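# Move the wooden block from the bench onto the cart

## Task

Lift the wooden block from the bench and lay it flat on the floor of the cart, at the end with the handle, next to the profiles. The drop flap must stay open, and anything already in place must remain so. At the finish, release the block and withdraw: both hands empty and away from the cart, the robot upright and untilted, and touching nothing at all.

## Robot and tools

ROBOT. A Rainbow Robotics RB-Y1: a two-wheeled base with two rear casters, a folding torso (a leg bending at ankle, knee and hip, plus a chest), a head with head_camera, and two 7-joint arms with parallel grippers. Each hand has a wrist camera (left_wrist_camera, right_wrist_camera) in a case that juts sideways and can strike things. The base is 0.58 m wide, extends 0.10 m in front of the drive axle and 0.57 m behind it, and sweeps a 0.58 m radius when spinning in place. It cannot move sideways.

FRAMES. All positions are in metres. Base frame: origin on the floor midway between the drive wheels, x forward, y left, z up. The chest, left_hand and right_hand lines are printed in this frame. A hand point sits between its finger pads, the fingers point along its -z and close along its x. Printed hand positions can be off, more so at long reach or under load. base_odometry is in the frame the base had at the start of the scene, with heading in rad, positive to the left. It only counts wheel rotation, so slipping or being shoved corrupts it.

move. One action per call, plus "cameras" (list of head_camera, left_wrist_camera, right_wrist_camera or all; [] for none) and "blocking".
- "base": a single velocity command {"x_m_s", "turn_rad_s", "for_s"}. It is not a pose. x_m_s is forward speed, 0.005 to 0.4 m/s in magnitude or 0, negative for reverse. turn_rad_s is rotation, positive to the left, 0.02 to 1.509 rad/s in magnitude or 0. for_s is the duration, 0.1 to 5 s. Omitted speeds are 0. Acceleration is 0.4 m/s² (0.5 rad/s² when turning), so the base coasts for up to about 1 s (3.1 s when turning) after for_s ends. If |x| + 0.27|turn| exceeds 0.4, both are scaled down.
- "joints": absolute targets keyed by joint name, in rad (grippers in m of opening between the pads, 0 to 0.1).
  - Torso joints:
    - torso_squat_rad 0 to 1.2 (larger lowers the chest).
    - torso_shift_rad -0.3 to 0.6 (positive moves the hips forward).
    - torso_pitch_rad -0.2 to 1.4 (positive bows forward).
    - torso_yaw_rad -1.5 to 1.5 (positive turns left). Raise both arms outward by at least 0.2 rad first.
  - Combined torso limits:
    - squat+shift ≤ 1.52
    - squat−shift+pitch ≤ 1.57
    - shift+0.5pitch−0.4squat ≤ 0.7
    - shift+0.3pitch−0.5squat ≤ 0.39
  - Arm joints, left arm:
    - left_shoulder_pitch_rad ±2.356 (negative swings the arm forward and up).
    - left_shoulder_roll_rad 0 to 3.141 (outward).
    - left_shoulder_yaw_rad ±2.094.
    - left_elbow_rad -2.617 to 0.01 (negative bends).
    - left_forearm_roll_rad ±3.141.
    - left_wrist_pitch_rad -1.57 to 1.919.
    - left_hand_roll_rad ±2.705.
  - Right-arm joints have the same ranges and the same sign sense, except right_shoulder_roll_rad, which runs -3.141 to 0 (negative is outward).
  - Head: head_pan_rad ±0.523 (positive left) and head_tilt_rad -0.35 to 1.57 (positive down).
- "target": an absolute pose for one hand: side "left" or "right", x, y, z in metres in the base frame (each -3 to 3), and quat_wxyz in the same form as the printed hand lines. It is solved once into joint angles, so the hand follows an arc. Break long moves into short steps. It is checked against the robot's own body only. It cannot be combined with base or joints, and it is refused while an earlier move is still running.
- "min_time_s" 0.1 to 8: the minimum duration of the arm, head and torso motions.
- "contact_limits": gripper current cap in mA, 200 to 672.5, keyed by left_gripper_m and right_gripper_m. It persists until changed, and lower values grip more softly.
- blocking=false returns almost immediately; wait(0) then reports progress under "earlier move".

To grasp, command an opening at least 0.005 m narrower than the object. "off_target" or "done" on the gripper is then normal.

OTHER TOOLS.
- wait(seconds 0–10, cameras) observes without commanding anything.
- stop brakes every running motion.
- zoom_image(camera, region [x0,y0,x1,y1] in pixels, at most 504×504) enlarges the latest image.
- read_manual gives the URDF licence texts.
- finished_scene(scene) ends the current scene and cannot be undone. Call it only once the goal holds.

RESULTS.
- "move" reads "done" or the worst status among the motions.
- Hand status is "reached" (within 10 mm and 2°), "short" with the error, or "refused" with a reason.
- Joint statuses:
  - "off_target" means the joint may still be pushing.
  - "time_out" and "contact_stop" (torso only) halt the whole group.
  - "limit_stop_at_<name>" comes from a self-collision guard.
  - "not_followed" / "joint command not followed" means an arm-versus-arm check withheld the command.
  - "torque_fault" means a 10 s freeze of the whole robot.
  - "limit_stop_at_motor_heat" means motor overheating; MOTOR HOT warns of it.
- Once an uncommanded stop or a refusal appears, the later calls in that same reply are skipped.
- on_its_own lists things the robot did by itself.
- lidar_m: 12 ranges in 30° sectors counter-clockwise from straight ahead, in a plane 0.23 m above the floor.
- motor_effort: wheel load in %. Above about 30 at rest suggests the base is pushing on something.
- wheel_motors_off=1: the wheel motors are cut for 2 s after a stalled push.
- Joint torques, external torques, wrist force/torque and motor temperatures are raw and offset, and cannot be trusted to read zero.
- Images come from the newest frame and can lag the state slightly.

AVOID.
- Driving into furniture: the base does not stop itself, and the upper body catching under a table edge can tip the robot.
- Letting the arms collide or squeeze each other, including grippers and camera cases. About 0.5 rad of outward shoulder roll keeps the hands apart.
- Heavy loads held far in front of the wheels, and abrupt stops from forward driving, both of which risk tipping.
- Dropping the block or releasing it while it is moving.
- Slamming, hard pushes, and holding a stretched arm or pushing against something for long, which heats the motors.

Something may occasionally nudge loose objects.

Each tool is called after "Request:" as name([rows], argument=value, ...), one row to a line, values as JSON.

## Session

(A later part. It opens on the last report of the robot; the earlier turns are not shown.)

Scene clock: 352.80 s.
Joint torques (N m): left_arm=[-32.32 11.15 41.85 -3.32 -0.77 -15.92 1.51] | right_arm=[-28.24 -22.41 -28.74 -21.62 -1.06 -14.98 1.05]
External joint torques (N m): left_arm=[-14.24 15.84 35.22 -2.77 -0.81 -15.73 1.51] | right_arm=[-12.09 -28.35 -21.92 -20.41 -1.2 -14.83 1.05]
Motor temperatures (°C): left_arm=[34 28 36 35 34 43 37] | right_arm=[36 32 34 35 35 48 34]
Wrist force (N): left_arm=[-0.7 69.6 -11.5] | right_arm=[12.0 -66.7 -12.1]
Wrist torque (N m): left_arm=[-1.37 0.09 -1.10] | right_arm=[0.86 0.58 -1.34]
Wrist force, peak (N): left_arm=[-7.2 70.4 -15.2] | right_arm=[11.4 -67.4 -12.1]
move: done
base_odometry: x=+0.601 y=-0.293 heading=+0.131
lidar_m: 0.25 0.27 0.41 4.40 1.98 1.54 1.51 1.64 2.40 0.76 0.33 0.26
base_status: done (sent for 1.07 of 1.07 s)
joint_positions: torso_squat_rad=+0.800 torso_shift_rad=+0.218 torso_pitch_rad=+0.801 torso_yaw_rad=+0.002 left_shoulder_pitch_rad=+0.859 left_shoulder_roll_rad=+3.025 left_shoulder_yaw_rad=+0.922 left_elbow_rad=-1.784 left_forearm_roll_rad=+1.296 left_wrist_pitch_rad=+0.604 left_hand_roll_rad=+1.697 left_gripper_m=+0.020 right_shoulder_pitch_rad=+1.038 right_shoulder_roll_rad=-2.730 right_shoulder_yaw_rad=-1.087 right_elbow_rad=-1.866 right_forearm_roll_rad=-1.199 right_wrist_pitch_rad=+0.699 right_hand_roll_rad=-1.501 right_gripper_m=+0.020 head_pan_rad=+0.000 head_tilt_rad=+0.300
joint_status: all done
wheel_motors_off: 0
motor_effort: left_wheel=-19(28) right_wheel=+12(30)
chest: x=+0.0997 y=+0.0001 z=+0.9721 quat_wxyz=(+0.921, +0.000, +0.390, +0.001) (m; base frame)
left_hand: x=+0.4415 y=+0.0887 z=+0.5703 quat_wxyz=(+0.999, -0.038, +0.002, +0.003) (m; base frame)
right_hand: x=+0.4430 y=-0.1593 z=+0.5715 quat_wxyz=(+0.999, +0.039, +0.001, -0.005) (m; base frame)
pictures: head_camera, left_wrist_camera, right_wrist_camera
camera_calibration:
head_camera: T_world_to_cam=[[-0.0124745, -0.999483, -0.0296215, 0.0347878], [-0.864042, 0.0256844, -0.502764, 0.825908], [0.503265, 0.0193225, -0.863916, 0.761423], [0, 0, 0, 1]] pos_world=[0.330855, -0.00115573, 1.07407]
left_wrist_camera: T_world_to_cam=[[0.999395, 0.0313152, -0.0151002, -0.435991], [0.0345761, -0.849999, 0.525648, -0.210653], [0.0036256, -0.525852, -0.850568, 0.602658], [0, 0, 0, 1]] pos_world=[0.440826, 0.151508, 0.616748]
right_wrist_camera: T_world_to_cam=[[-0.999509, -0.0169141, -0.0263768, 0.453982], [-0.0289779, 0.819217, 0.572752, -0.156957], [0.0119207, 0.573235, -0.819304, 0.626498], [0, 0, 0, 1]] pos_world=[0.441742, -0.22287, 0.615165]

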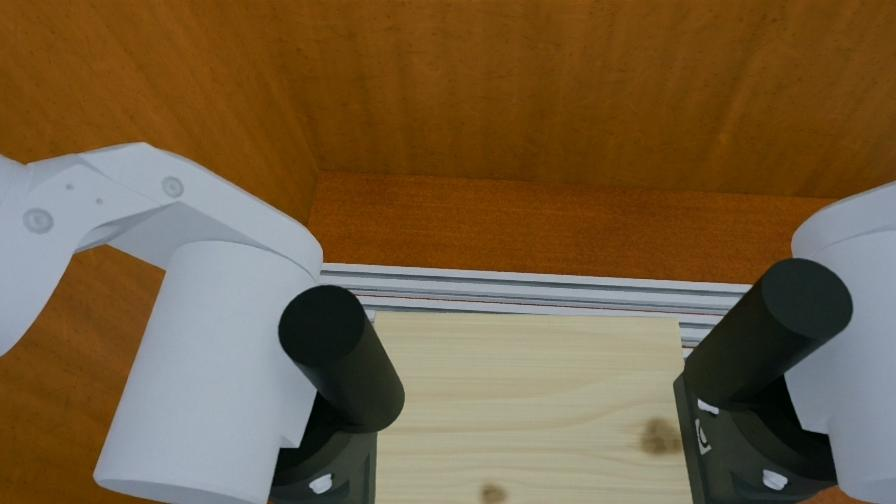

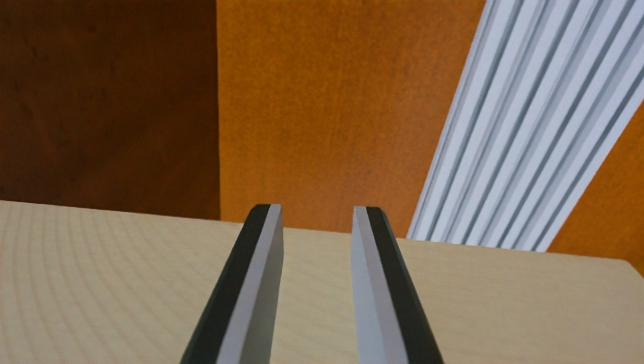

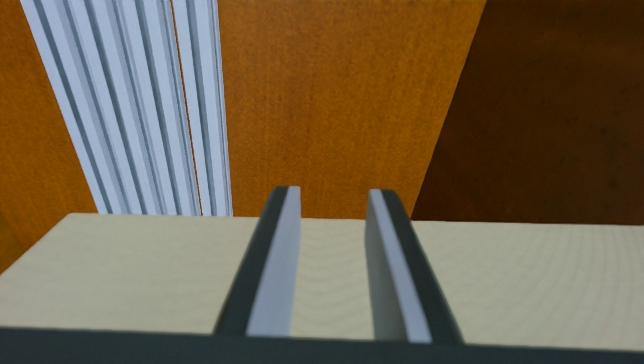

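Request:
move(joints={"torso_squat_rad":1.12,"torso_shift_rad":0.36}, min_time_s=2.5, cameras=["head_camera","right_wrist_camera","left_wrist_camera"])

Scene clock: 360.77 s.
Joint torques (N m): left_arm=[-21.94 14.62 39.9 -11.71 1.35 -16.94 1.1] | right_arm=[-28.46 -22.81 -30.27 -22.5 -1.23 -16.19 0.99]
External joint torques (N m): left_arm=[-3.8 19.32 33.26 -11.22 1.32 -16.75 1.1] | right_arm=[-12.3 -28.74 -23.45 -21.3 -1.36 -16.04 0.99]
Motor temperatures (°C): left_arm=[34 28 36 35 34 43 37] | right_arm=[36 32 34 35 35 49 34]
Wrist force (N): left_arm=[19.6 73.0 -2.6] | right_arm=[11.0 -72.3 -12.3]
Wrist torque (N m): left_arm=[-1.51 0.78 -0.84] | right_arm=[1.10 0.58 -1.44]
Wrist force, peak (N): left_arm=[19.1 73.4 -2.2] | right_arm=[11.1 -73.4 -12.2]
move: done
base_odometry: x=+0.601 y=-0.293 heading=+0.131
lidar_m: 0.25 0.27 0.42 4.40 1.99 1.54 1.50 1.64 2.41 0.78 0.34 0.26
base_status: not commanded
joint_positions: torso_squat_rad=+1.120 torso_shift_rad=+0.360 torso_pitch_rad=+0.800 torso_yaw_rad=+0.002 left_shoulder_pitch_rad=+0.857 left_shoulder_roll_rad=+3.024 left_shoulder_yaw_rad=+0.922 left_elbow_rad=-1.782 left_forearm_roll_rad=+1.296 left_wrist_pitch_rad=+0.604 left_hand_roll_rad=+1.697 left_gripper_m=+0.020 right_shoulder_pitch_rad=+1.038 right_shoulder_roll_rad=-2.730 right_shoulder_yaw_rad=-1.087 right_elbow_rad=-1.865 right_forearm_roll_rad=-1.199 right_wrist_pitch_rad=+0.699 right_hand_roll_rad=-1.501 right_gripper_m=+0.020 head_pan_rad=+0.000 head_tilt_rad=+0.300
joint_status: all done
wheel_motors_off: 0
motor_effort: left_wheel=-27(28) right_wheel=+15(17)
chest: x=+0.1015 y=-0.0001 z=+0.7815 quat_wxyz=(+0.921, +0.000, +0.389, +0.001) (m; base frame)
left_hand: x=+0.4459 y=+0.0883 z=+0.3809 quat_wxyz=(+0.999, -0.038, -0.001, +0.003) (m; base frame)
right_hand: x=+0.4449 y=-0.1597 z=+0.3810 quat_wxyz=(+0.999, +0.039, +0.001, -0.005) (m; base frame)
pictures: head_camera, left_wrist_camera, right_wrist_camera
camera_calibration:
head_camera: T_world_to_cam=[[-0.012668, -0.999474, -0.0298675, 0.0292515], [-0.863724, 0.0259875, -0.503295, 0.732017], [0.503806, 0.0194216, -0.863598, 0.59562], [0, 0, 0, 1]] pos_world=[0.332554, -0.00135508, 0.88367]
left_wrist_camera: T_world_to_cam=[[0.999432, 0.0323196, -0.00959129, -0.445367], [0.0325309, -0.849874, 0.525981, -0.110686], [0.00884813, -0.525994, -0.850442, 0.438943], [0, 0, 0, 1]] pos_world=[0.44483, 0.151207, 0.427243]
right_wrist_camera: T_world_to_cam=[[-0.999507, -0.0164236, -0.0267481, 0.451017], [-0.0287814, 0.819562, 0.572267, -0.0472712], [0.0125231, 0.572755, -0.819631, 0.470393], [0, 0, 0, 1]] pos_world=[0.443543, -0.223271, 0.424664]

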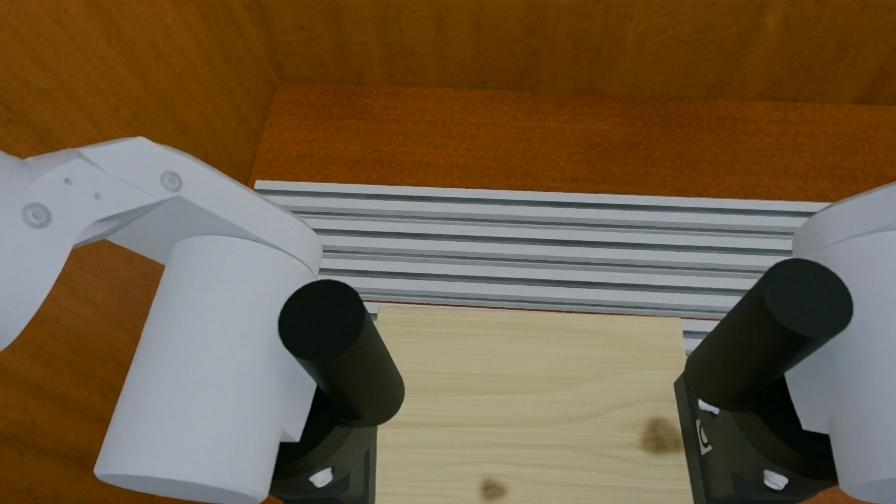

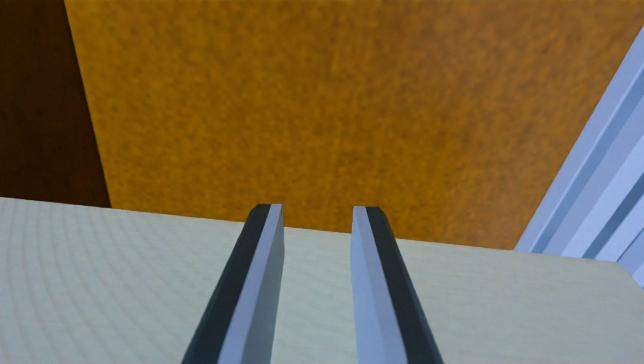

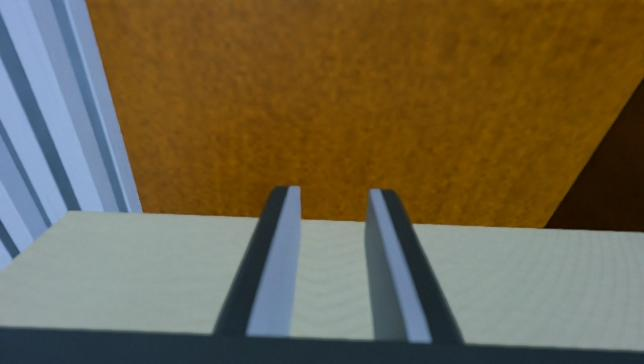

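Request:
move(base={"turn_rad_s":0.04,"for_s":1.0}, cameras=[])

Request:
move(target={"side":"right","x":0.443,"y":-0.152,"z":0.362,"quat_wxyz":[0.999,0.045,0,0]}, cameras=[])

Request:
move(target={"side":"left","x":0.443,"y":0.082,"z":0.362,"quat_wxyz":[0.999,-0.045,0,0]}, cameras=["left_wrist_camera","right_wrist_camera"])

Scene clock: 368.63 s.
Joint torques (N m): left_arm=[-22.21 16.5 41.01 -14.38 2.19 -17.9 1.13] | right_arm=[-30.12 -22.98 -30.39 -20.57 -0.71 -15.31 1.1]
External joint torques (N m): left_arm=[-4.08 21.2 34.37 -13.89 2.16 -17.71 1.13] | right_arm=[-13.98 -28.92 -23.58 -19.36 -0.84 -15.17 1.1]
Motor temperatures (°C): left_arm=[34 28 36 36 34 44 37] | right_arm=[36 32 34 35 35 49 34]
Wrist force (N): left_arm=[21.8 74.0 -9.1] | right_arm=[8.7 -67.7 -11.9]
Wrist torque (N m): left_arm=[-1.48 0.65 -0.79] | right_arm=[0.93 0.57 -1.36]
Wrist force, peak (N): left_arm=[24.6 79.6 -5.9] | right_arm=[11.6 -73.9 -11.2]
move: done
base_odometry: x=+0.601 y=-0.293 heading=+0.169
lidar_m: 0.24 0.27 0.43 4.00 1.92 1.53 1.52 1.67 2.53 0.69 0.33 0.25
base_status: done (sent for 1 of 1 s)
joint_positions: torso_squat_rad=+1.120 torso_shift_rad=+0.360 torso_pitch_rad=+0.800 torso_yaw_rad=+0.002 left_shoulder_pitch_rad=+0.857 left_shoulder_roll_rad=+3.023 left_shoulder_yaw_rad=+0.922 left_elbow_rad=-1.782 left_forearm_roll_rad=+1.296 left_wrist_pitch_rad=+0.605 left_hand_roll_rad=+1.697 left_gripper_m=+0.020 right_shoulder_pitch_rad=+1.039 right_shoulder_roll_rad=-2.729 right_shoulder_yaw_rad=-1.087 right_elbow_rad=-1.866 right_forearm_roll_rad=-1.199 right_wrist_pitch_rad=+0.699 right_hand_roll_rad=-1.501 right_gripper_m=+0.020 head_pan_rad=+0.000 head_tilt_rad=+0.300
joint_status: not commanded
wheel_motors_off: 0
motor_effort: left_wheel=-28(50) right_wheel=+10(31)
chest: x=+0.1016 y=-0.0001 z=+0.7814 quat_wxyz=(+0.921, +0.000, +0.390, +0.001) (m; base frame)
left_hand: x=+0.4462 y=+0.0887 z=+0.3807 quat_wxyz=(+0.999, -0.038, -0.001, +0.003) (m; base frame)
right_hand: x=+0.4445 y=-0.1597 z=+0.3808 quat_wxyz=(+0.999, +0.039, +0.001, -0.005) (m; base frame)
pictures: none
No camera images: "cameras" was empty.

Scene clock: 369.30 s.
Joint torques (N m): left_arm=[-24.88 15.14 41.52 -14.3 2.05 -19 1.15] | right_arm=[-25.92 -28.03 -28.93 -25.47 -1.4 -16.39 1.06]
External joint torques (N m): left_arm=[-6.76 19.84 34.88 -13.8 2.01 -18.8 1.16] | right_arm=[-9.67 -34.19 -22.37 -24.25 -1.53 -16.25 1.06]
Motor temperatures (°C): left_arm=[34 28 36 36 34 44 37] | right_arm=[36 32 34 35 35 49 34]
Wrist force (N): left_arm=[18.6 67.6 -16.4] | right_arm=[16.2 -76.2 -1.2]
Wrist torque (N m): left_arm=[1.73 -0.34 -0.87] | right_arm=[1.64 0.52 -1.57]
Wrist force, peak (N): left_arm=[22.4 74.7 -9.3] | right_arm=[18.5 -79.2 -2.1]
move: done
base_odometry: x=+0.601 y=-0.293 heading=+0.169
lidar_m: 0.24 0.28 0.43 3.99 1.90 1.54 1.51 1.66 2.54 0.68 0.33 0.25
base_status: not commanded
joint_positions: torso_squat_rad=+1.120 torso_shift_rad=+0.360 torso_pitch_rad=+0.800 torso_yaw_rad=+0.001 left_shoulder_pitch_rad=+0.857 left_shoulder_roll_rad=+3.024 left_shoulder_yaw_rad=+0.922 left_elbow_rad=-1.782 left_forearm_roll_rad=+1.296 left_wrist_pitch_rad=+0.605 left_hand_roll_rad=+1.697 left_gripper_m=+0.020 right_shoulder_pitch_rad=+1.086 right_shoulder_roll_rad=-2.773 right_shoulder_yaw_rad=-1.081 right_elbow_rad=-1.802 right_forearm_roll_rad=-1.166 right_wrist_pitch_rad=+0.667 right_hand_roll_rad=-1.514 right_gripper_m=+0.020 head_pan_rad=+0.000 head_tilt_rad=+0.300
joint_status: all done
wheel_motors_off: 0
motor_effort: left_wheel=-31(31) right_wheel=+12(12)
chest: x=+0.1016 y=-0.0001 z=+0.7814 quat_wxyz=(+0.921, +0.000, +0.390, +0.001) (m; base frame)
left_hand: x=+0.4459 y=+0.0888 z=+0.3804 quat_wxyz=(+0.999, -0.038, -0.001, +0.003) (m; base frame)
right_hand: x=+0.4448 y=-0.1603 z=+0.3605 quat_wxyz=(+0.999, +0.038, -0.001, -0.006) (m; base frame)
right_hand_status: reached (checked arc, planned for 0.3 s): 9 mm and 1.1 deg off.
pictures: none
No camera images: "cameras" was empty.

Scene clock: 370.00 s.
Joint torques (N m): left_arm=[-28.79 14.97 39.66 -8.58 0.82 -16.26 1.1] | right_arm=[-28.25 -24.36 -28.89 -22.79 -1.02 -15.2 1.23]
External joint torques (N m): left_arm=[-10.7 19.71 33.26 -7.98 0.78 -16.08 1.1] | right_arm=[-12.02 -30.52 -22.34 -21.55 -1.15 -15.06 1.23]
Motor temperatures (°C): left_arm=[34 28 36 36 34 44 37] | right_arm=[36 32 34 35 35 49 34]
Wrist force (N): left_arm=[6.8 67.7 -14.3] | right_arm=[12.2 -67.5 -12.3]
Wrist torque (N m): left_arm=[-1.14 0.15 -0.93] | right_arm=[0.98 0.49 -1.44]
Wrist force, peak (N): left_arm=[22.8 70.2 -12.2] | right_arm=[15.5 -77.1 -1.7]
move: done
base_odometry: x=+0.601 y=-0.293 heading=+0.169
lidar_m: 0.24 0.27 0.43 3.99 1.92 1.53 1.51 1.67 2.54 0.70 0.33 0.26
base_status: not commanded
joint_positions: torso_squat_rad=+1.120 torso_shift_rad=+0.360 torso_pitch_rad=+0.801 torso_yaw_rad=+0.001 left_shoulder_pitch_rad=+0.911 left_shoulder_roll_rad=+3.060 left_shoulder_yaw_rad=+0.916 left_elbow_rad=-1.723 left_forearm_roll_rad=+1.266 left_wrist_pitch_rad=+0.579 left_hand_roll_rad=+1.707 left_gripper_m=+0.020 right_shoulder_pitch_rad=+1.086 right_shoulder_roll_rad=-2.774 right_shoulder_yaw_rad=-1.081 right_elbow_rad=-1.803 right_forearm_roll_rad=-1.166 right_wrist_pitch_rad=+0.667 right_hand_roll_rad=-1.514 right_gripper_m=+0.020 head_pan_rad=+0.000 head_tilt_rad=+0.300
joint_status: all done
wheel_motors_off: 0
motor_effort: left_wheel=-24(32) right_wheel=+9(12)
chest: x=+0.1016 y=+0.0000 z=+0.7814 quat_wxyz=(+0.921, +0.000, +0.390, +0.001) (m; base frame)
left_hand: x=+0.4433 y=+0.0890 z=+0.3597 quat_wxyz=(+0.999, -0.038, +0.000, +0.003) (m; base frame)
left_hand_status: reached (checked arc, planned for 0.3 s): 7 mm and 0.8 deg off.
right_hand: x=+0.4441 y=-0.1598 z=+0.3602 quat_wxyz=(+0.999, +0.038, +0.000, -0.005) (m; base frame)
pictures: left_wrist_camera, right_wrist_camera
camera_calibration:
left_wrist_camera: T_world_to_cam=[[0.999413, 0.0322559, -0.011561, -0.442272], [0.0335136, -0.849899, 0.525879, -0.0993339], [0.00713697, -0.525958, -0.850481, 0.42202], [0, 0, 0, 1]] pos_world=[0.442329, 0.151807, 0.406045]
right_wrist_camera: T_world_to_cam=[[-0.999456, -0.0162137, -0.0287071, 0.450388], [-0.0296997, 0.820817, 0.570419, -0.034008], [0.0143146, 0.570962, -0.820852, 0.452738], [0, 0, 0, 1]] pos_world=[0.442652, -0.223279, 0.403959]

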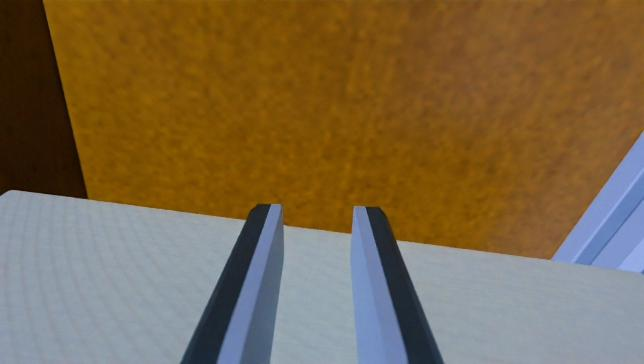

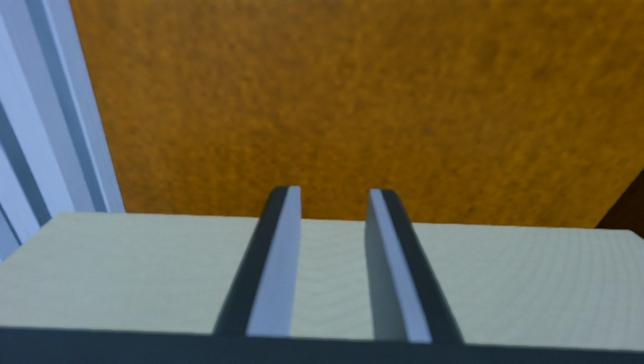

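Request:
move(target={"side":"right","x":0.443,"y":-0.152,"z":0.34,"quat_wxyz":[0.999,0.045,0,0]}, cameras=[])

Request:
move(target={"side":"left","x":0.443,"y":0.082,"z":0.34,"quat_wxyz":[0.999,-0.045,0,0]}, cameras=[])

Request:
move(target={"side":"right","x":0.443,"y":-0.152,"z":0.32,"quat_wxyz":[0.999,0.045,0,0]}, cameras=[])

Request:
move(target={"side":"left","x":0.443,"y":0.082,"z":0.32,"quat_wxyz":[0.999,-0.045,0,0]}, cameras=["left_wrist_camera","right_wrist_camera"])

Scene clock: 373.07 s.
Joint torques (N m): left_arm=[-31.4 14 43.52 -8.58 0.53 -18.68 0.95] | right_arm=[-25.8 -26.38 -27.72 -23.41 -0.96 -14.88 1.25]
External joint torques (N m): left_arm=[-13.32 18.74 37.13 -7.97 0.5 -18.49 0.95] | right_arm=[-9.46 -32.73 -21.45 -22.23 -1.08 -14.73 1.25]
Motor temperatures (°C): left_arm=[34 28 36 36 34 44 37] | right_arm=[36 32 34 36 35 50 34]
Wrist force (N): left_arm=[7.0 66.5 -23.7] | right_arm=[13.8 -69.0 -3.8]
Wrist torque (N m): left_arm=[1.82 -0.17 -0.95] | right_arm=[1.43 0.53 -1.43]
Wrist force, peak (N): left_arm=[6.5 69.1 -21.7] | right_arm=[17.6 -76.0 -9.2]
move: done
base_odometry: x=+0.601 y=-0.293 heading=+0.169
lidar_m: 0.24 0.28 0.42 3.99 1.94 1.53 1.52 1.66 2.52 0.70 0.35 0.25
base_status: not commanded
joint_positions: torso_squat_rad=+1.120 torso_shift_rad=+0.360 torso_pitch_rad=+0.801 torso_yaw_rad=+0.001 left_shoulder_pitch_rad=+0.912 left_shoulder_roll_rad=+3.060 left_shoulder_yaw_rad=+0.915 left_elbow_rad=-1.723 left_forearm_roll_rad=+1.266 left_wrist_pitch_rad=+0.579 left_hand_roll_rad=+1.707 left_gripper_m=+0.020 right_shoulder_pitch_rad=+1.136 right_shoulder_roll_rad=-2.821 right_shoulder_yaw_rad=-1.077 right_elbow_rad=-1.725 right_forearm_roll_rad=-1.151 right_wrist_pitch_rad=+0.629 right_hand_roll_rad=-1.510 right_gripper_m=+0.020 head_pan_rad=+0.000 head_tilt_rad=+0.300
joint_status: all done
wheel_motors_off: 0
motor_effort: left_wheel=-24(25) right_wheel=+10(12)
chest: x=+0.1017 y=+0.0000 z=+0.7814 quat_wxyz=(+0.921, +0.000, +0.390, +0.001) (m; base frame)
left_hand: x=+0.4428 y=+0.0896 z=+0.3592 quat_wxyz=(+0.999, -0.038, +0.001, +0.003) (m; base frame)
right_hand: x=+0.4446 y=-0.1601 z=+0.3385 quat_wxyz=(+0.999, +0.038, -0.001, -0.005) (m; base frame)
right_hand_status: reached (checked arc, planned for 0.3 s): 8 mm and 1.0 deg off.
pictures: none
No camera images: "cameras" was empty.

Scene clock: 373.73 s.
Joint torques (N m): left_arm=[-33.54 13.93 40.96 -4.32 -0.39 -16.04 0.94] | right_arm=[-27.87 -23.88 -28.25 -22.11 -0.89 -14.56 1.41]
External joint torques (N m): left_arm=[-15.46 18.68 34.83 -3.72 -0.42 -15.85 0.94] | right_arm=[-11.54 -30.22 -21.98 -20.92 -1.02 -14.42 1.41]
Motor temperatures (°C): left_arm=[34 28 36 36 34 44 37] | right_arm=[36 32 34 36 35 50 34]
Wrist force (N): left_arm=[-3.7 68.4 -13.6] | right_arm=[10.7 -65.4 -12.3]
Wrist torque (N m): left_arm=[-1.28 0.03 -1.15] | right_arm=[0.94 0.44 -1.37]
Wrist force, peak (N): left_arm=[14.1 71.9 -14.4] | right_arm=[13.5 -69.9 -3.3]
move: done
base_odometry: x=+0.601 y=-0.293 heading=+0.169
lidar_m: 0.25 0.28 0.43 3.98 1.92 1.54 1.51 1.66 2.53 0.71 0.33 0.25
base_status: not commanded
joint_positions: torso_squat_rad=+1.120 torso_shift_rad=+0.360 torso_pitch_rad=+0.801 torso_yaw_rad=+0.002 left_shoulder_pitch_rad=+0.969 left_shoulder_roll_rad=+3.102 left_shoulder_yaw_rad=+0.910 left_elbow_rad=-1.645 left_forearm_roll_rad=+1.255 left_wrist_pitch_rad=+0.550 left_hand_roll_rad=+1.697 left_gripper_m=+0.020 right_shoulder_pitch_rad=+1.136 right_shoulder_roll_rad=-2.822 right_shoulder_yaw_rad=-1.077 right_elbow_rad=-1.725 right_forearm_roll_rad=-1.151 right_wrist_pitch_rad=+0.629 right_hand_roll_rad=-1.510 right_gripper_m=+0.020 head_pan_rad=+0.000 head_tilt_rad=+0.300
joint_status: all done
wheel_motors_off: 0
motor_effort: left_wheel=-20(24) right_wheel=+11(13)
chest: x=+0.1016 y=+0.0000 z=+0.7814 quat_wxyz=(+0.921, +0.000, +0.390, +0.001) (m; base frame)
left_hand: x=+0.4421 y=+0.0893 z=+0.3375 quat_wxyz=(+0.999, -0.038, +0.001, +0.003) (m; base frame)
left_hand_status: reached (checked arc, planned for 0.3 s): 8 mm and 0.9 deg off.
right_hand: x=+0.4441 y=-0.1599 z=+0.3383 quat_wxyz=(+0.999, +0.038, -0.001, -0.005) (m; base frame)
pictures: none
No camera images: "cameras" was empty.

Scene clock: 374.43 s.
Joint torques (N m): left_arm=[-33.25 12.9 41.42 -6.89 -0.03 -16.85 1.01] | right_arm=[-21.21 -27.24 -24.86 -18.88 -0.69 -13.82 1.11]
External joint torques (N m): left_arm=[-15.16 17.65 35.29 -6.31 -0.06 -16.66 1.01] | right_arm=[-4.79 -33.72 -18.85 -17.81 -0.82 -13.67 1.11]
Motor temperatures (°C): left_arm=[34 28 36 36 34 44 37] | right_arm=[36 32 34 36 35 49 34]
Wrist force (N): left_arm=[3.5 61.7 -27.2] | right_arm=[5.3 -66.7 28.8]
Wrist torque (N m): left_arm=[1.45 -0.17 -0.94] | right_arm=[1.96 -0.34 -1.26]
Wrist force, peak (N): left_arm=[-4.6 70.5 -12.9] | right_arm=[2.4 -69.9 39.1]
move: done
base_odometry: x=+0.601 y=-0.293 heading=+0.169
lidar_m: 0.24 0.28 0.43 3.99 1.92 1.53 1.50 1.67 2.54 0.70 0.32 0.25
base_status: not commanded
joint_positions: torso_squat_rad=+1.120 torso_shift_rad=+0.360 torso_pitch_rad=+0.800 torso_yaw_rad=+0.001 left_shoulder_pitch_rad=+0.969 left_shoulder_roll_rad=+3.102 left_shoulder_yaw_rad=+0.910 left_elbow_rad=-1.645 left_forearm_roll_rad=+1.255 left_wrist_pitch_rad=+0.550 left_hand_roll_rad=+1.697 left_gripper_m=+0.020 right_shoulder_pitch_rad=+1.180 right_shoulder_roll_rad=-2.866 right_shoulder_yaw_rad=-1.074 right_elbow_rad=-1.648 right_forearm_roll_rad=-1.146 right_wrist_pitch_rad=+0.594 right_hand_roll_rad=-1.499 right_gripper_m=+0.020 head_pan_rad=+0.000 head_tilt_rad=+0.300
joint_status: all done
wheel_motors_off: 0
motor_effort: left_wheel=-23(25) right_wheel=+15(18)
chest: x=+0.1014 y=+0.0000 z=+0.7815 quat_wxyz=(+0.921, +0.000, +0.389, +0.001) (m; base frame)
left_hand: x=+0.4425 y=+0.0892 z=+0.3379 quat_wxyz=(+0.999, -0.038, +0.000, +0.002) (m; base frame)
right_hand: x=+0.4451 y=-0.1598 z=+0.3197 quat_wxyz=(+0.999, +0.038, -0.002, -0.005) (m; base frame)
right_hand_status: reached (checked arc, planned for 0.3 s): 8 mm and 1.0 deg off.
pictures: none
No camera images: "cameras" was empty.

Scene clock: 375.07 s.
Joint torques (N m): left_arm=[-26.02 19.23 38.68 -5.06 -0.24 -16.13 1.06] | right_arm=[-24.24 -25.29 -25.63 -20.08 -0.59 -14.32 1.2]
External joint torques (N m): left_arm=[-7.94 23.99 32.73 -4.54 -0.27 -15.93 1.06] | right_arm=[-7.82 -31.76 -19.63 -19.02 -0.71 -14.19 1.2]
Motor temperatures (°C): left_arm=[34 28 36 36 34 44 37] | right_arm=[36 32 34 36 35 49 34]
Wrist force (N): left_arm=[0.1 71.5 16.2] | right_arm=[7.1 -65.2 9.2]
Wrist torque (N m): left_arm=[-2.01 0.63 -1.09] | right_arm=[1.10 0.07 -1.29]
Wrist force, peak (N): left_arm=[1.6 74.9 35.8] | right_arm=[5.9 -66.3 27.2]
move: done
base_odometry: x=+0.601 y=-0.293 heading=+0.170
lidar_m: 0.24 0.27 0.42 3.98 1.92 1.53 1.51 1.68 2.51 0.70 0.33 0.25
base_status: not commanded
joint_positions: torso_squat_rad=+1.120 torso_shift_rad=+0.360 torso_pitch_rad=+0.799 torso_yaw_rad=+0.002 left_shoulder_pitch_rad=+1.027 left_shoulder_roll_rad=+3.135 left_shoulder_yaw_rad=+0.916 left_elbow_rad=-1.564 left_forearm_roll_rad=+1.255 left_wrist_pitch_rad=+0.530 left_hand_roll_rad=+1.669 left_gripper_m=+0.020 right_shoulder_pitch_rad=+1.181 right_shoulder_roll_rad=-2.867 right_shoulder_yaw_rad=-1.074 right_elbow_rad=-1.648 right_forearm_roll_rad=-1.146 right_wrist_pitch_rad=+0.594 right_hand_roll_rad=-1.499 right_gripper_m=+0.020 head_pan_rad=+0.000 head_tilt_rad=+0.300
joint_status: all done
wheel_motors_off: 0
motor_effort: left_wheel=-15(24) right_wheel=+9(15)
chest: x=+0.1011 y=+0.0001 z=+0.7817 quat_wxyz=(+0.921, +0.000, +0.389, +0.001) (m; base frame)
left_hand: x=+0.4435 y=+0.0896 z=+0.3188 quat_wxyz=(+0.999, -0.038, -0.001, +0.003) (m; base frame)
left_hand_status: reached (checked arc, planned for 0.3 s): 8 mm and 0.9 deg off.
right_hand: x=+0.4448 y=-0.1597 z=+0.3198 quat_wxyz=(+0.999, +0.038, -0.002, -0.005) (m; base frame)
pictures: left_wrist_camera, right_wrist_camera
camera_calibration:
left_wrist_camera: T_world_to_cam=[[0.999442, 0.0319414, -0.00981022, -0.443569], [0.032328, -0.850105, 0.52562, -0.0766702], [0.00844931, -0.525644, -0.850663, 0.386986], [0, 0, 0, 1]] pos_world=[0.44253, 0.152407, 0.365143]
right_wrist_camera: T_world_to_cam=[[-0.999334, -0.0174037, -0.0320884, 0.450753], [-0.0326185, 0.820372, 0.5709, -0.00999989], [0.0163887, 0.571566, -0.820393, 0.418549], [0, 0, 0, 1]] pos_world=[0.443267, -0.22318, 0.363548]

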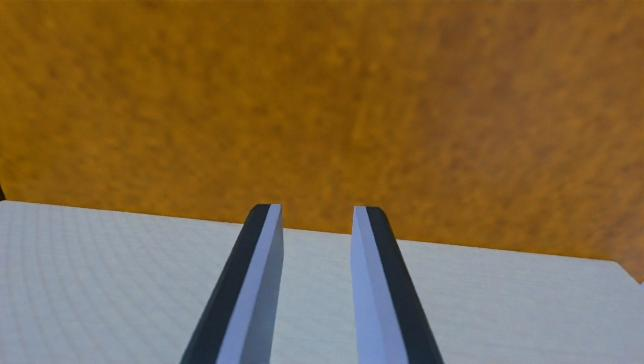

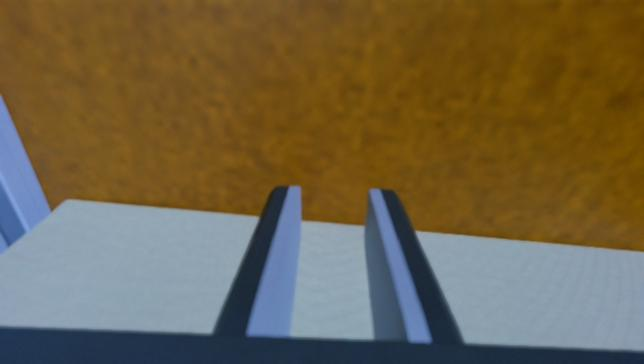

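Request:
move(target={"side":"right","x":0.443,"y":-0.155,"z":0.312,"quat_wxyz":[0.999,0.045,0,0]}, cameras=[])

Request:
move(target={"side":"left","x":0.443,"y":0.088,"z":0.313,"quat_wxyz":[0.999,-0.045,0,0]}, cameras=["left_wrist_camera","right_wrist_camera"])

Scene clock: 377.67 s.
Joint torques (N m): left_arm=[-30.3 18.36 40.88 -8.66 0.48 -16.47 1.04] | right_arm=[-2.01 -33.77 -13.22 -0.99 5.27 -12.19 1.57]
External joint torques (N m): left_arm=[-12.17 23.12 34.93 -8.17 0.45 -16.28 1.04] | right_arm=[14.47 -40.35 -7.29 -0.03 5.14 -12.03 1.56]
Motor temperatures (°C): left_arm=[34 28 36 36 34 44 37] | right_arm=[36 32 34 35 35 49 34]
Wrist force (N): left_arm=[6.5 71.8 -12.9] | right_arm=[-17.5 -63.2 151.3]
Wrist torque (N m): left_arm=[-1.42 0.29 -1.03] | right_arm=[4.02 4.10 -1.89]
Wrist force, peak (N): left_arm=[4.6 72.9 -12.6] | right_arm=[-17.3 -64.9 173.9]
move: done
base_odometry: x=+0.601 y=-0.293 heading=+0.169
lidar_m: 0.25 0.27 0.43 4.00 1.91 1.53 1.51 1.67 2.52 0.69 0.33 0.26
base_status: not commanded
joint_positions: torso_squat_rad=+1.120 torso_shift_rad=+0.358 torso_pitch_rad=+0.795 torso_yaw_rad=+0.001 left_shoulder_pitch_rad=+1.028 left_shoulder_roll_rad=+3.135 left_shoulder_yaw_rad=+0.916 left_elbow_rad=-1.563 left_forearm_roll_rad=+1.255 left_wrist_pitch_rad=+0.530 left_hand_roll_rad=+1.669 left_gripper_m=+0.020 right_shoulder_pitch_rad=+1.195 right_shoulder_roll_rad=-2.877 right_shoulder_yaw_rad=-1.073 right_elbow_rad=-1.620 right_forearm_roll_rad=-1.150 right_wrist_pitch_rad=+0.575 right_hand_roll_rad=-1.485 right_gripper_m=+0.020 head_pan_rad=+0.000 head_tilt_rad=+0.300
joint_status: all done
wheel_motors_off: 0
motor_effort: left_wheel=-18(19) right_wheel=+23(23)
chest: x=+0.0998 y=+0.0003 z=+0.7826 quat_wxyz=(+0.922, +0.000, +0.387, +0.000) (m; base frame)
left_hand: x=+0.4438 y=+0.0897 z=+0.3203 quat_wxyz=(+0.999, -0.038, -0.002, +0.003) (m; base frame)
right_hand: x=+0.4466 y=-0.1607 z=+0.3161 quat_wxyz=(+0.999, +0.041, -0.005, -0.005) (m; base frame)
right_hand_status: reached (checked arc, planned for 0.2 s): 8 mm and 0.9 deg off.
pictures: none
No camera images: "cameras" was empty.

Scene clock: 378.27 s.
Joint torques (N m): left_arm=[-21.41 13.33 28 -5.79 0.38 -11.04 0.76] | right_arm=[-2.47 -27.75 -9.51 -1.5 5.52 -9.39 2.77]
External joint torques (N m): left_arm=[-3.36 18.13 22.17 -5.32 0.35 -10.84 0.76] | right_arm=[14.02 -34.32 -3.57 -0.52 5.4 -9.23 2.77]
Motor temperatures (°C): left_arm=[34 28 36 36 34 44 37] | right_arm=[36 32 34 35 35 49 34]
Wrist force (N): left_arm=[5.5 50.0 11.7] | right_arm=[-10.3 -45.5 123.6]
Wrist torque (N m): left_arm=[-1.39 0.67 -0.70] | right_arm=[2.52 3.88 -3.13]
Wrist force, peak (N): left_arm=[6.3 71.7 -12.5] | right_arm=[-17.7 -63.5 151.2]
move: done
base_odometry: x=+0.601 y=-0.293 heading=+0.169
lidar_m: 0.25 0.28 0.43 4.00 1.91 1.53 1.52 1.67 2.54 0.69 0.33 0.26
base_status: not commanded
joint_positions: torso_squat_rad=+1.120 torso_shift_rad=+0.358 torso_pitch_rad=+0.795 torso_yaw_rad=+0.001 left_shoulder_pitch_rad=+1.054 left_shoulder_roll_rad=+3.136 left_shoulder_yaw_rad=+0.917 left_elbow_rad=-1.535 left_forearm_roll_rad=+1.257 left_wrist_pitch_rad=+0.514 left_hand_roll_rad=+1.645 left_gripper_m=+0.020 right_shoulder_pitch_rad=+1.195 right_shoulder_roll_rad=-2.878 right_shoulder_yaw_rad=-1.074 right_elbow_rad=-1.620 right_forearm_roll_rad=-1.150 right_wrist_pitch_rad=+0.574 right_hand_roll_rad=-1.486 right_gripper_m=+0.020 head_pan_rad=+0.000 head_tilt_rad=+0.300
joint_status: all done
wheel_motors_off: 0
motor_effort: left_wheel=-21(24) right_wheel=+19(24)
chest: x=+0.0997 y=+0.0003 z=+0.7826 quat_wxyz=(+0.922, +0.000, +0.387, +0.000) (m; base frame)
left_hand: x=+0.4438 y=+0.0934 z=+0.3125 quat_wxyz=(+0.999, -0.040, -0.001, +0.002) (m; base frame)
left_hand_status: reached (checked arc, planned for 0.2 s): 5 mm and 0.6 deg off.
right_hand: x=+0.4465 y=-0.1596 z=+0.3162 quat_wxyz=(+0.999, +0.042, -0.005, -0.004) (m; base frame)
pictures: left_wrist_camera, right_wrist_camera
camera_calibration:
left_wrist_camera: T_world_to_cam=[[0.9995, 0.0304302, -0.00852961, -0.444309], [0.0303325, -0.847954, 0.529202, -0.0705505], [0.00887101, -0.529196, -0.848453, 0.383051], [0, 0, 0, 1]] pos_world=[0.442829, 0.156406, 0.358547]
right_wrist_camera: T_world_to_cam=[[-0.999121, -0.0176581, -0.0380137, 0.454025], [-0.0363576, 0.81638, 0.576369, -0.00871118], [0.020856, 0.577245, -0.816305, 0.413135], [0, 0, 0, 1]] pos_world=[0.444693, -0.223352, 0.359524]

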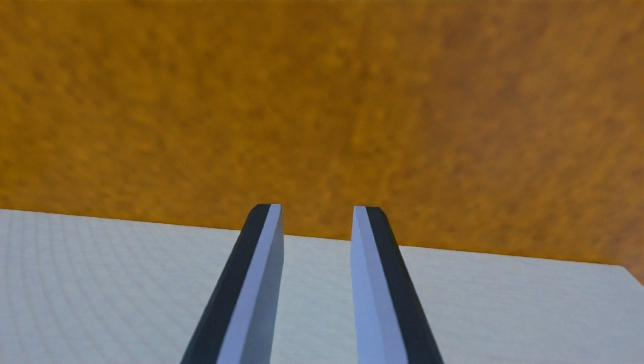

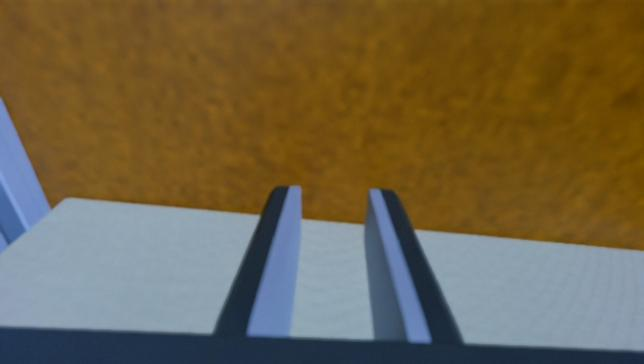

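Request:
move(target={"side":"right","x":0.445,"y":-0.158,"z":0.322,"quat_wxyz":[0.999,0.042,0,0]}, cameras=[])

Request:
move(target={"side":"left","x":0.444,"y":0.125,"z":0.32,"quat_wxyz":[0.999,-0.045,0,0]}, cameras=[])

Request:
move(target={"side":"right","x":0.445,"y":-0.195,"z":0.324,"quat_wxyz":[0.999,0.045,0,0]})

Scene clock: 380.10 s.
Joint torques (N m): left_arm=[-16.01 12.37 22.03 -3.81 -0.15 -9.36 0.69] | right_arm=[-19.21 -11.66 -14.94 -8.67 0.19 -7.64 0.77]
External joint torques (N m): left_arm=[2.01 17.18 16.18 -3.31 -0.18 -9.15 0.69] | right_arm=[-2.74 -18.18 -8.96 -7.68 0.07 -7.49 0.78]
Motor temperatures (°C): left_arm=[34 28 36 36 34 44 37] | right_arm=[36 32 34 35 35 49 34]
Wrist force (N): left_arm=[1.9 42.0 29.0] | right_arm=[-1.7 -33.8 16.9]
Wrist torque (N m): left_arm=[-1.40 1.22 -0.41] | right_arm=[0.65 -0.23 -0.62]
Wrist force, peak (N): left_arm=[-4.9 49.2 59.7] | right_arm=[-10.1 -45.9 123.4]
move: done
base_odometry: x=+0.601 y=-0.293 heading=+0.170
lidar_m: 0.24 0.27 0.43 3.99 1.91 1.52 1.51 1.66 2.51 0.69 0.32 0.26
base_status: not commanded
joint_positions: torso_squat_rad=+1.120 torso_shift_rad=+0.359 torso_pitch_rad=+0.798 torso_yaw_rad=+0.002 left_shoulder_pitch_rad=+1.053 left_shoulder_roll_rad=+3.137 left_shoulder_yaw_rad=+0.919 left_elbow_rad=-1.535 left_forearm_roll_rad=+1.257 left_wrist_pitch_rad=+0.514 left_hand_roll_rad=+1.645 left_gripper_m=+0.020 right_shoulder_pitch_rad=+1.180 right_shoulder_roll_rad=-2.865 right_shoulder_yaw_rad=-1.071 right_elbow_rad=-1.637 right_forearm_roll_rad=-1.171 right_wrist_pitch_rad=+0.586 right_hand_roll_rad=-1.468 right_gripper_m=+0.020 head_pan_rad=+0.000 head_tilt_rad=+0.300
joint_status: all done
wheel_motors_off: 0
motor_effort: left_wheel=-13(21) right_wheel=+6(20)
chest: x=+0.1007 y=+0.0001 z=+0.7820 quat_wxyz=(+0.921, +0.000, +0.388, +0.001) (m; base frame)
left_hand: x=+0.4439 y=+0.0926 z=+0.3117 quat_wxyz=(+0.999, -0.041, +0.000, +0.002) (m; base frame)
right_hand: x=+0.4457 y=-0.1616 z=+0.3198 quat_wxyz=(+0.999, +0.039, +0.000, -0.002) (m; base frame)
right_hand_status: reached (checked arc, planned for 0.2 s): 4 mm and 0.4 deg off.
pictures: none
No camera images: "cameras" was empty.

Scene clock: 381.20 s.
Joint torques (N m): left_arm=[-15.85 -1.34 9.58 -3.03 0.31 -2.11 -0.08] | right_arm=[-16.22 6.67 -7.13 -1.3 -0.32 -0.29 0.26]
External joint torques (N m): left_arm=[1.62 3.89 4 -2.39 0.28 -1.89 -0.08] | right_arm=[0.25 0.2 -1.12 -0.26 -0.43 -0.13 0.26]
Motor temperatures (°C): left_arm=[33 28 35 36 34 43 37] | right_arm=[36 32 34 35 35 48 34]
Wrist force (N): left_arm=[3.6 8.7 -6.9] | right_arm=[0.8 3.1 -3.4]
Wrist torque (N m): left_arm=[-0.64 0.24 0.06] | right_arm=[-0.39 0.20 -0.06]
Wrist force, peak (N): left_arm=[2.1 41.8 31.5] | right_arm=[-1.8 -34.3 18.1]
move: done
base_odometry: x=+0.601 y=-0.293 heading=+0.170
lidar_m: 0.25 0.27 0.43 3.97 1.92 1.53 1.51 1.65 2.53 0.69 0.33 0.26
base_status: not commanded
joint_positions: torso_squat_rad=+1.120 torso_shift_rad=+0.360 torso_pitch_rad=+0.800 torso_yaw_rad=+0.002 left_shoulder_pitch_rad=+1.037 left_shoulder_roll_rad=+3.031 left_shoulder_yaw_rad=+0.887 left_elbow_rad=-1.612 left_forearm_roll_rad=+1.216 left_wrist_pitch_rad=+0.478 left_hand_roll_rad=+1.628 left_gripper_m=+0.020 right_shoulder_pitch_rad=+1.180 right_shoulder_roll_rad=-2.870 right_shoulder_yaw_rad=-1.073 right_elbow_rad=-1.639 right_forearm_roll_rad=-1.171 right_wrist_pitch_rad=+0.584 right_hand_roll_rad=-1.468 right_gripper_m=+0.020 head_pan_rad=+0.000 head_tilt_rad=+0.300
joint_status: all done
wheel_motors_off: 0
motor_effort: left_wheel=-10(48) right_wheel=+1(41)
chest: x=+0.1013 y=+0.0001 z=+0.7816 quat_wxyz=(+0.921, +0.000, +0.389, +0.001) (m; base frame)
left_hand: x=+0.4443 y=+0.1258 z=+0.3189 quat_wxyz=(+0.999, -0.044, +0.001, +0.001) (m; base frame)
left_hand_status: reached (checked arc, planned for 0.4 s): 1 mm and 0.1 deg off.
right_hand: x=+0.4446 y=-0.1578 z=+0.3191 quat_wxyz=(+0.999, +0.042, +0.002, +0.000) (m; base frame)
pictures: none
No camera images: "cameras" was empty.

Scene clock: 381.90 s.
Joint torques (N m): left_arm=[-15.79 -2.05 9.14 -2.93 0.31 -2.09 -0.09] | right_arm=[-15.99 8.26 -5.25 -1.63 -0.07 -0.25 0.02]
External joint torques (N m): left_arm=[1.68 3.19 3.57 -2.28 0.28 -1.88 -0.08] | right_arm=[-0.35 1.14 0.44 -0.75 -0.17 -0.08 0.02]
Motor temperatures (°C): left_arm=[33 28 35 36 34 43 37] | right_arm=[36 32 34 35 35 48 34]
Wrist force (N): left_arm=[3.5 10.0 -4.8] | right_arm=[0.8 3.1 -3.5]
Wrist torque (N m): left_arm=[-0.64 0.28 -0.01] | right_arm=[-0.38 0.22 -0.09]
Wrist force, peak (N): left_arm=[4.2 11.2 -9.8] | right_arm=[-0.8 4.1 -4.1]
move: done
base_odometry: x=+0.601 y=-0.293 heading=+0.170
lidar_m: 0.24 0.28 0.44 3.99 1.92 1.54 1.51 1.65 2.54 0.70 0.34 0.25
base_status: not commanded
joint_positions: torso_squat_rad=+1.120 torso_shift_rad=+0.360 torso_pitch_rad=+0.800 torso_yaw_rad=+0.002 left_shoulder_pitch_rad=+1.037 left_shoulder_roll_rad=+3.031 left_shoulder_yaw_rad=+0.887 left_elbow_rad=-1.612 left_forearm_roll_rad=+1.216 left_wrist_pitch_rad=+0.478 left_hand_roll_rad=+1.628 left_gripper_m=+0.020 right_shoulder_pitch_rad=+1.180 right_shoulder_roll_rad=-2.766 right_shoulder_yaw_rad=-1.041 right_elbow_rad=-1.674 right_forearm_roll_rad=-1.176 right_wrist_pitch_rad=+0.532 right_hand_roll_rad=-1.396 right_gripper_m=+0.020 head_pan_rad=+0.000 head_tilt_rad=+0.300
joint_status: all done
wheel_motors_off: 0
motor_effort: left_wheel=-11(12) right_wheel=+3(6)
chest: x=+0.1013 y=+0.0001 z=+0.7816 quat_wxyz=(+0.921, +0.000, +0.389, +0.001) (m; base frame)
left_hand: x=+0.4442 y=+0.1258 z=+0.3188 quat_wxyz=(+0.999, -0.044, +0.001, +0.000) (m; base frame)
right_hand: x=+0.4451 y=-0.1950 z=+0.3239 quat_wxyz=(+0.999, +0.045, +0.000, +0.000) (m; base frame)
right_hand_status: reached (checked arc, planned for 0.4 s): 0 mm and 0.0 deg off.
pictures: head_camera, left_wrist_camera, right_wrist_camera
camera_calibration:
head_camera: T_world_to_cam=[[-0.0123094, -0.999484, -0.029672, 0.0291586], [-0.863613, 0.0255838, -0.503506, 0.732038], [0.504005, 0.0194273, -0.863482, 0.595634], [0, 0, 0, 1]] pos_world=[0.332354, -0.0011563, 0.88377]
left_wrist_camera: T_world_to_cam=[[0.999556, 0.0268867, -0.0128314, -0.443933], [0.0295758, -0.843821, 0.53581, -0.0488344], [0.00357875, -0.535951, -0.844241, 0.407456], [0, 0, 0, 1]] pos_world=[0.443722, 0.189105, 0.364461]
right_wrist_camera: T_world_to_cam=[[-0.999223, -0.0261658, -0.0294911, 0.447953], [-0.038446, 0.812389, 0.581848, 0.0141625], [0.00873369, 0.582529, -0.812763, 0.445244], [0, 0, 0, 1]] pos_world=[0.444261, -0.259152, 0.366848]

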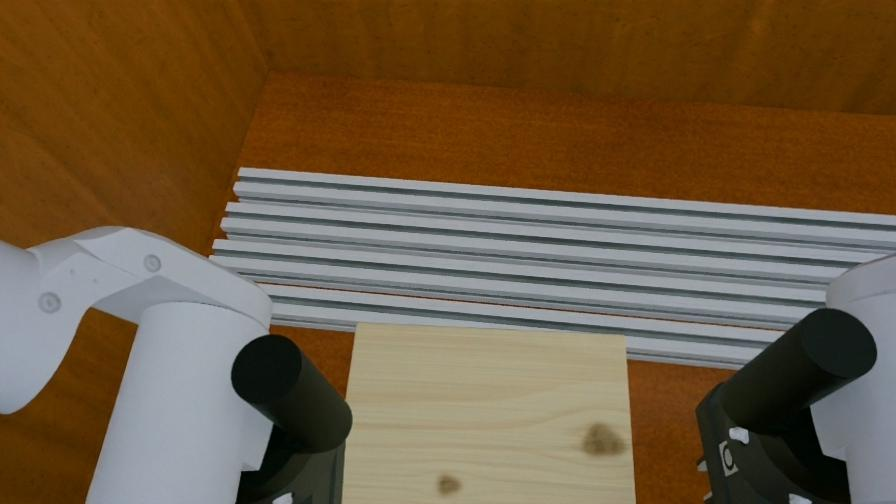

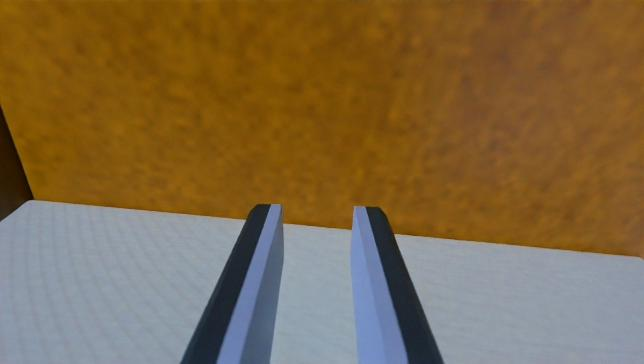

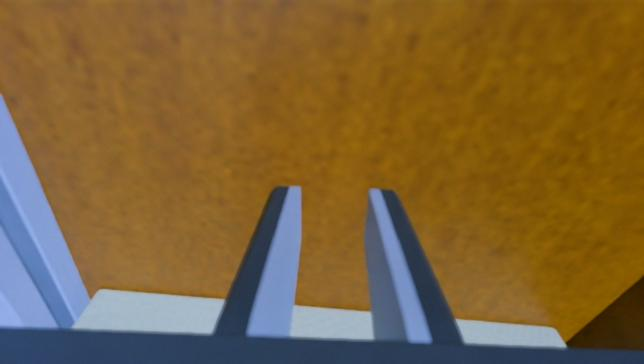

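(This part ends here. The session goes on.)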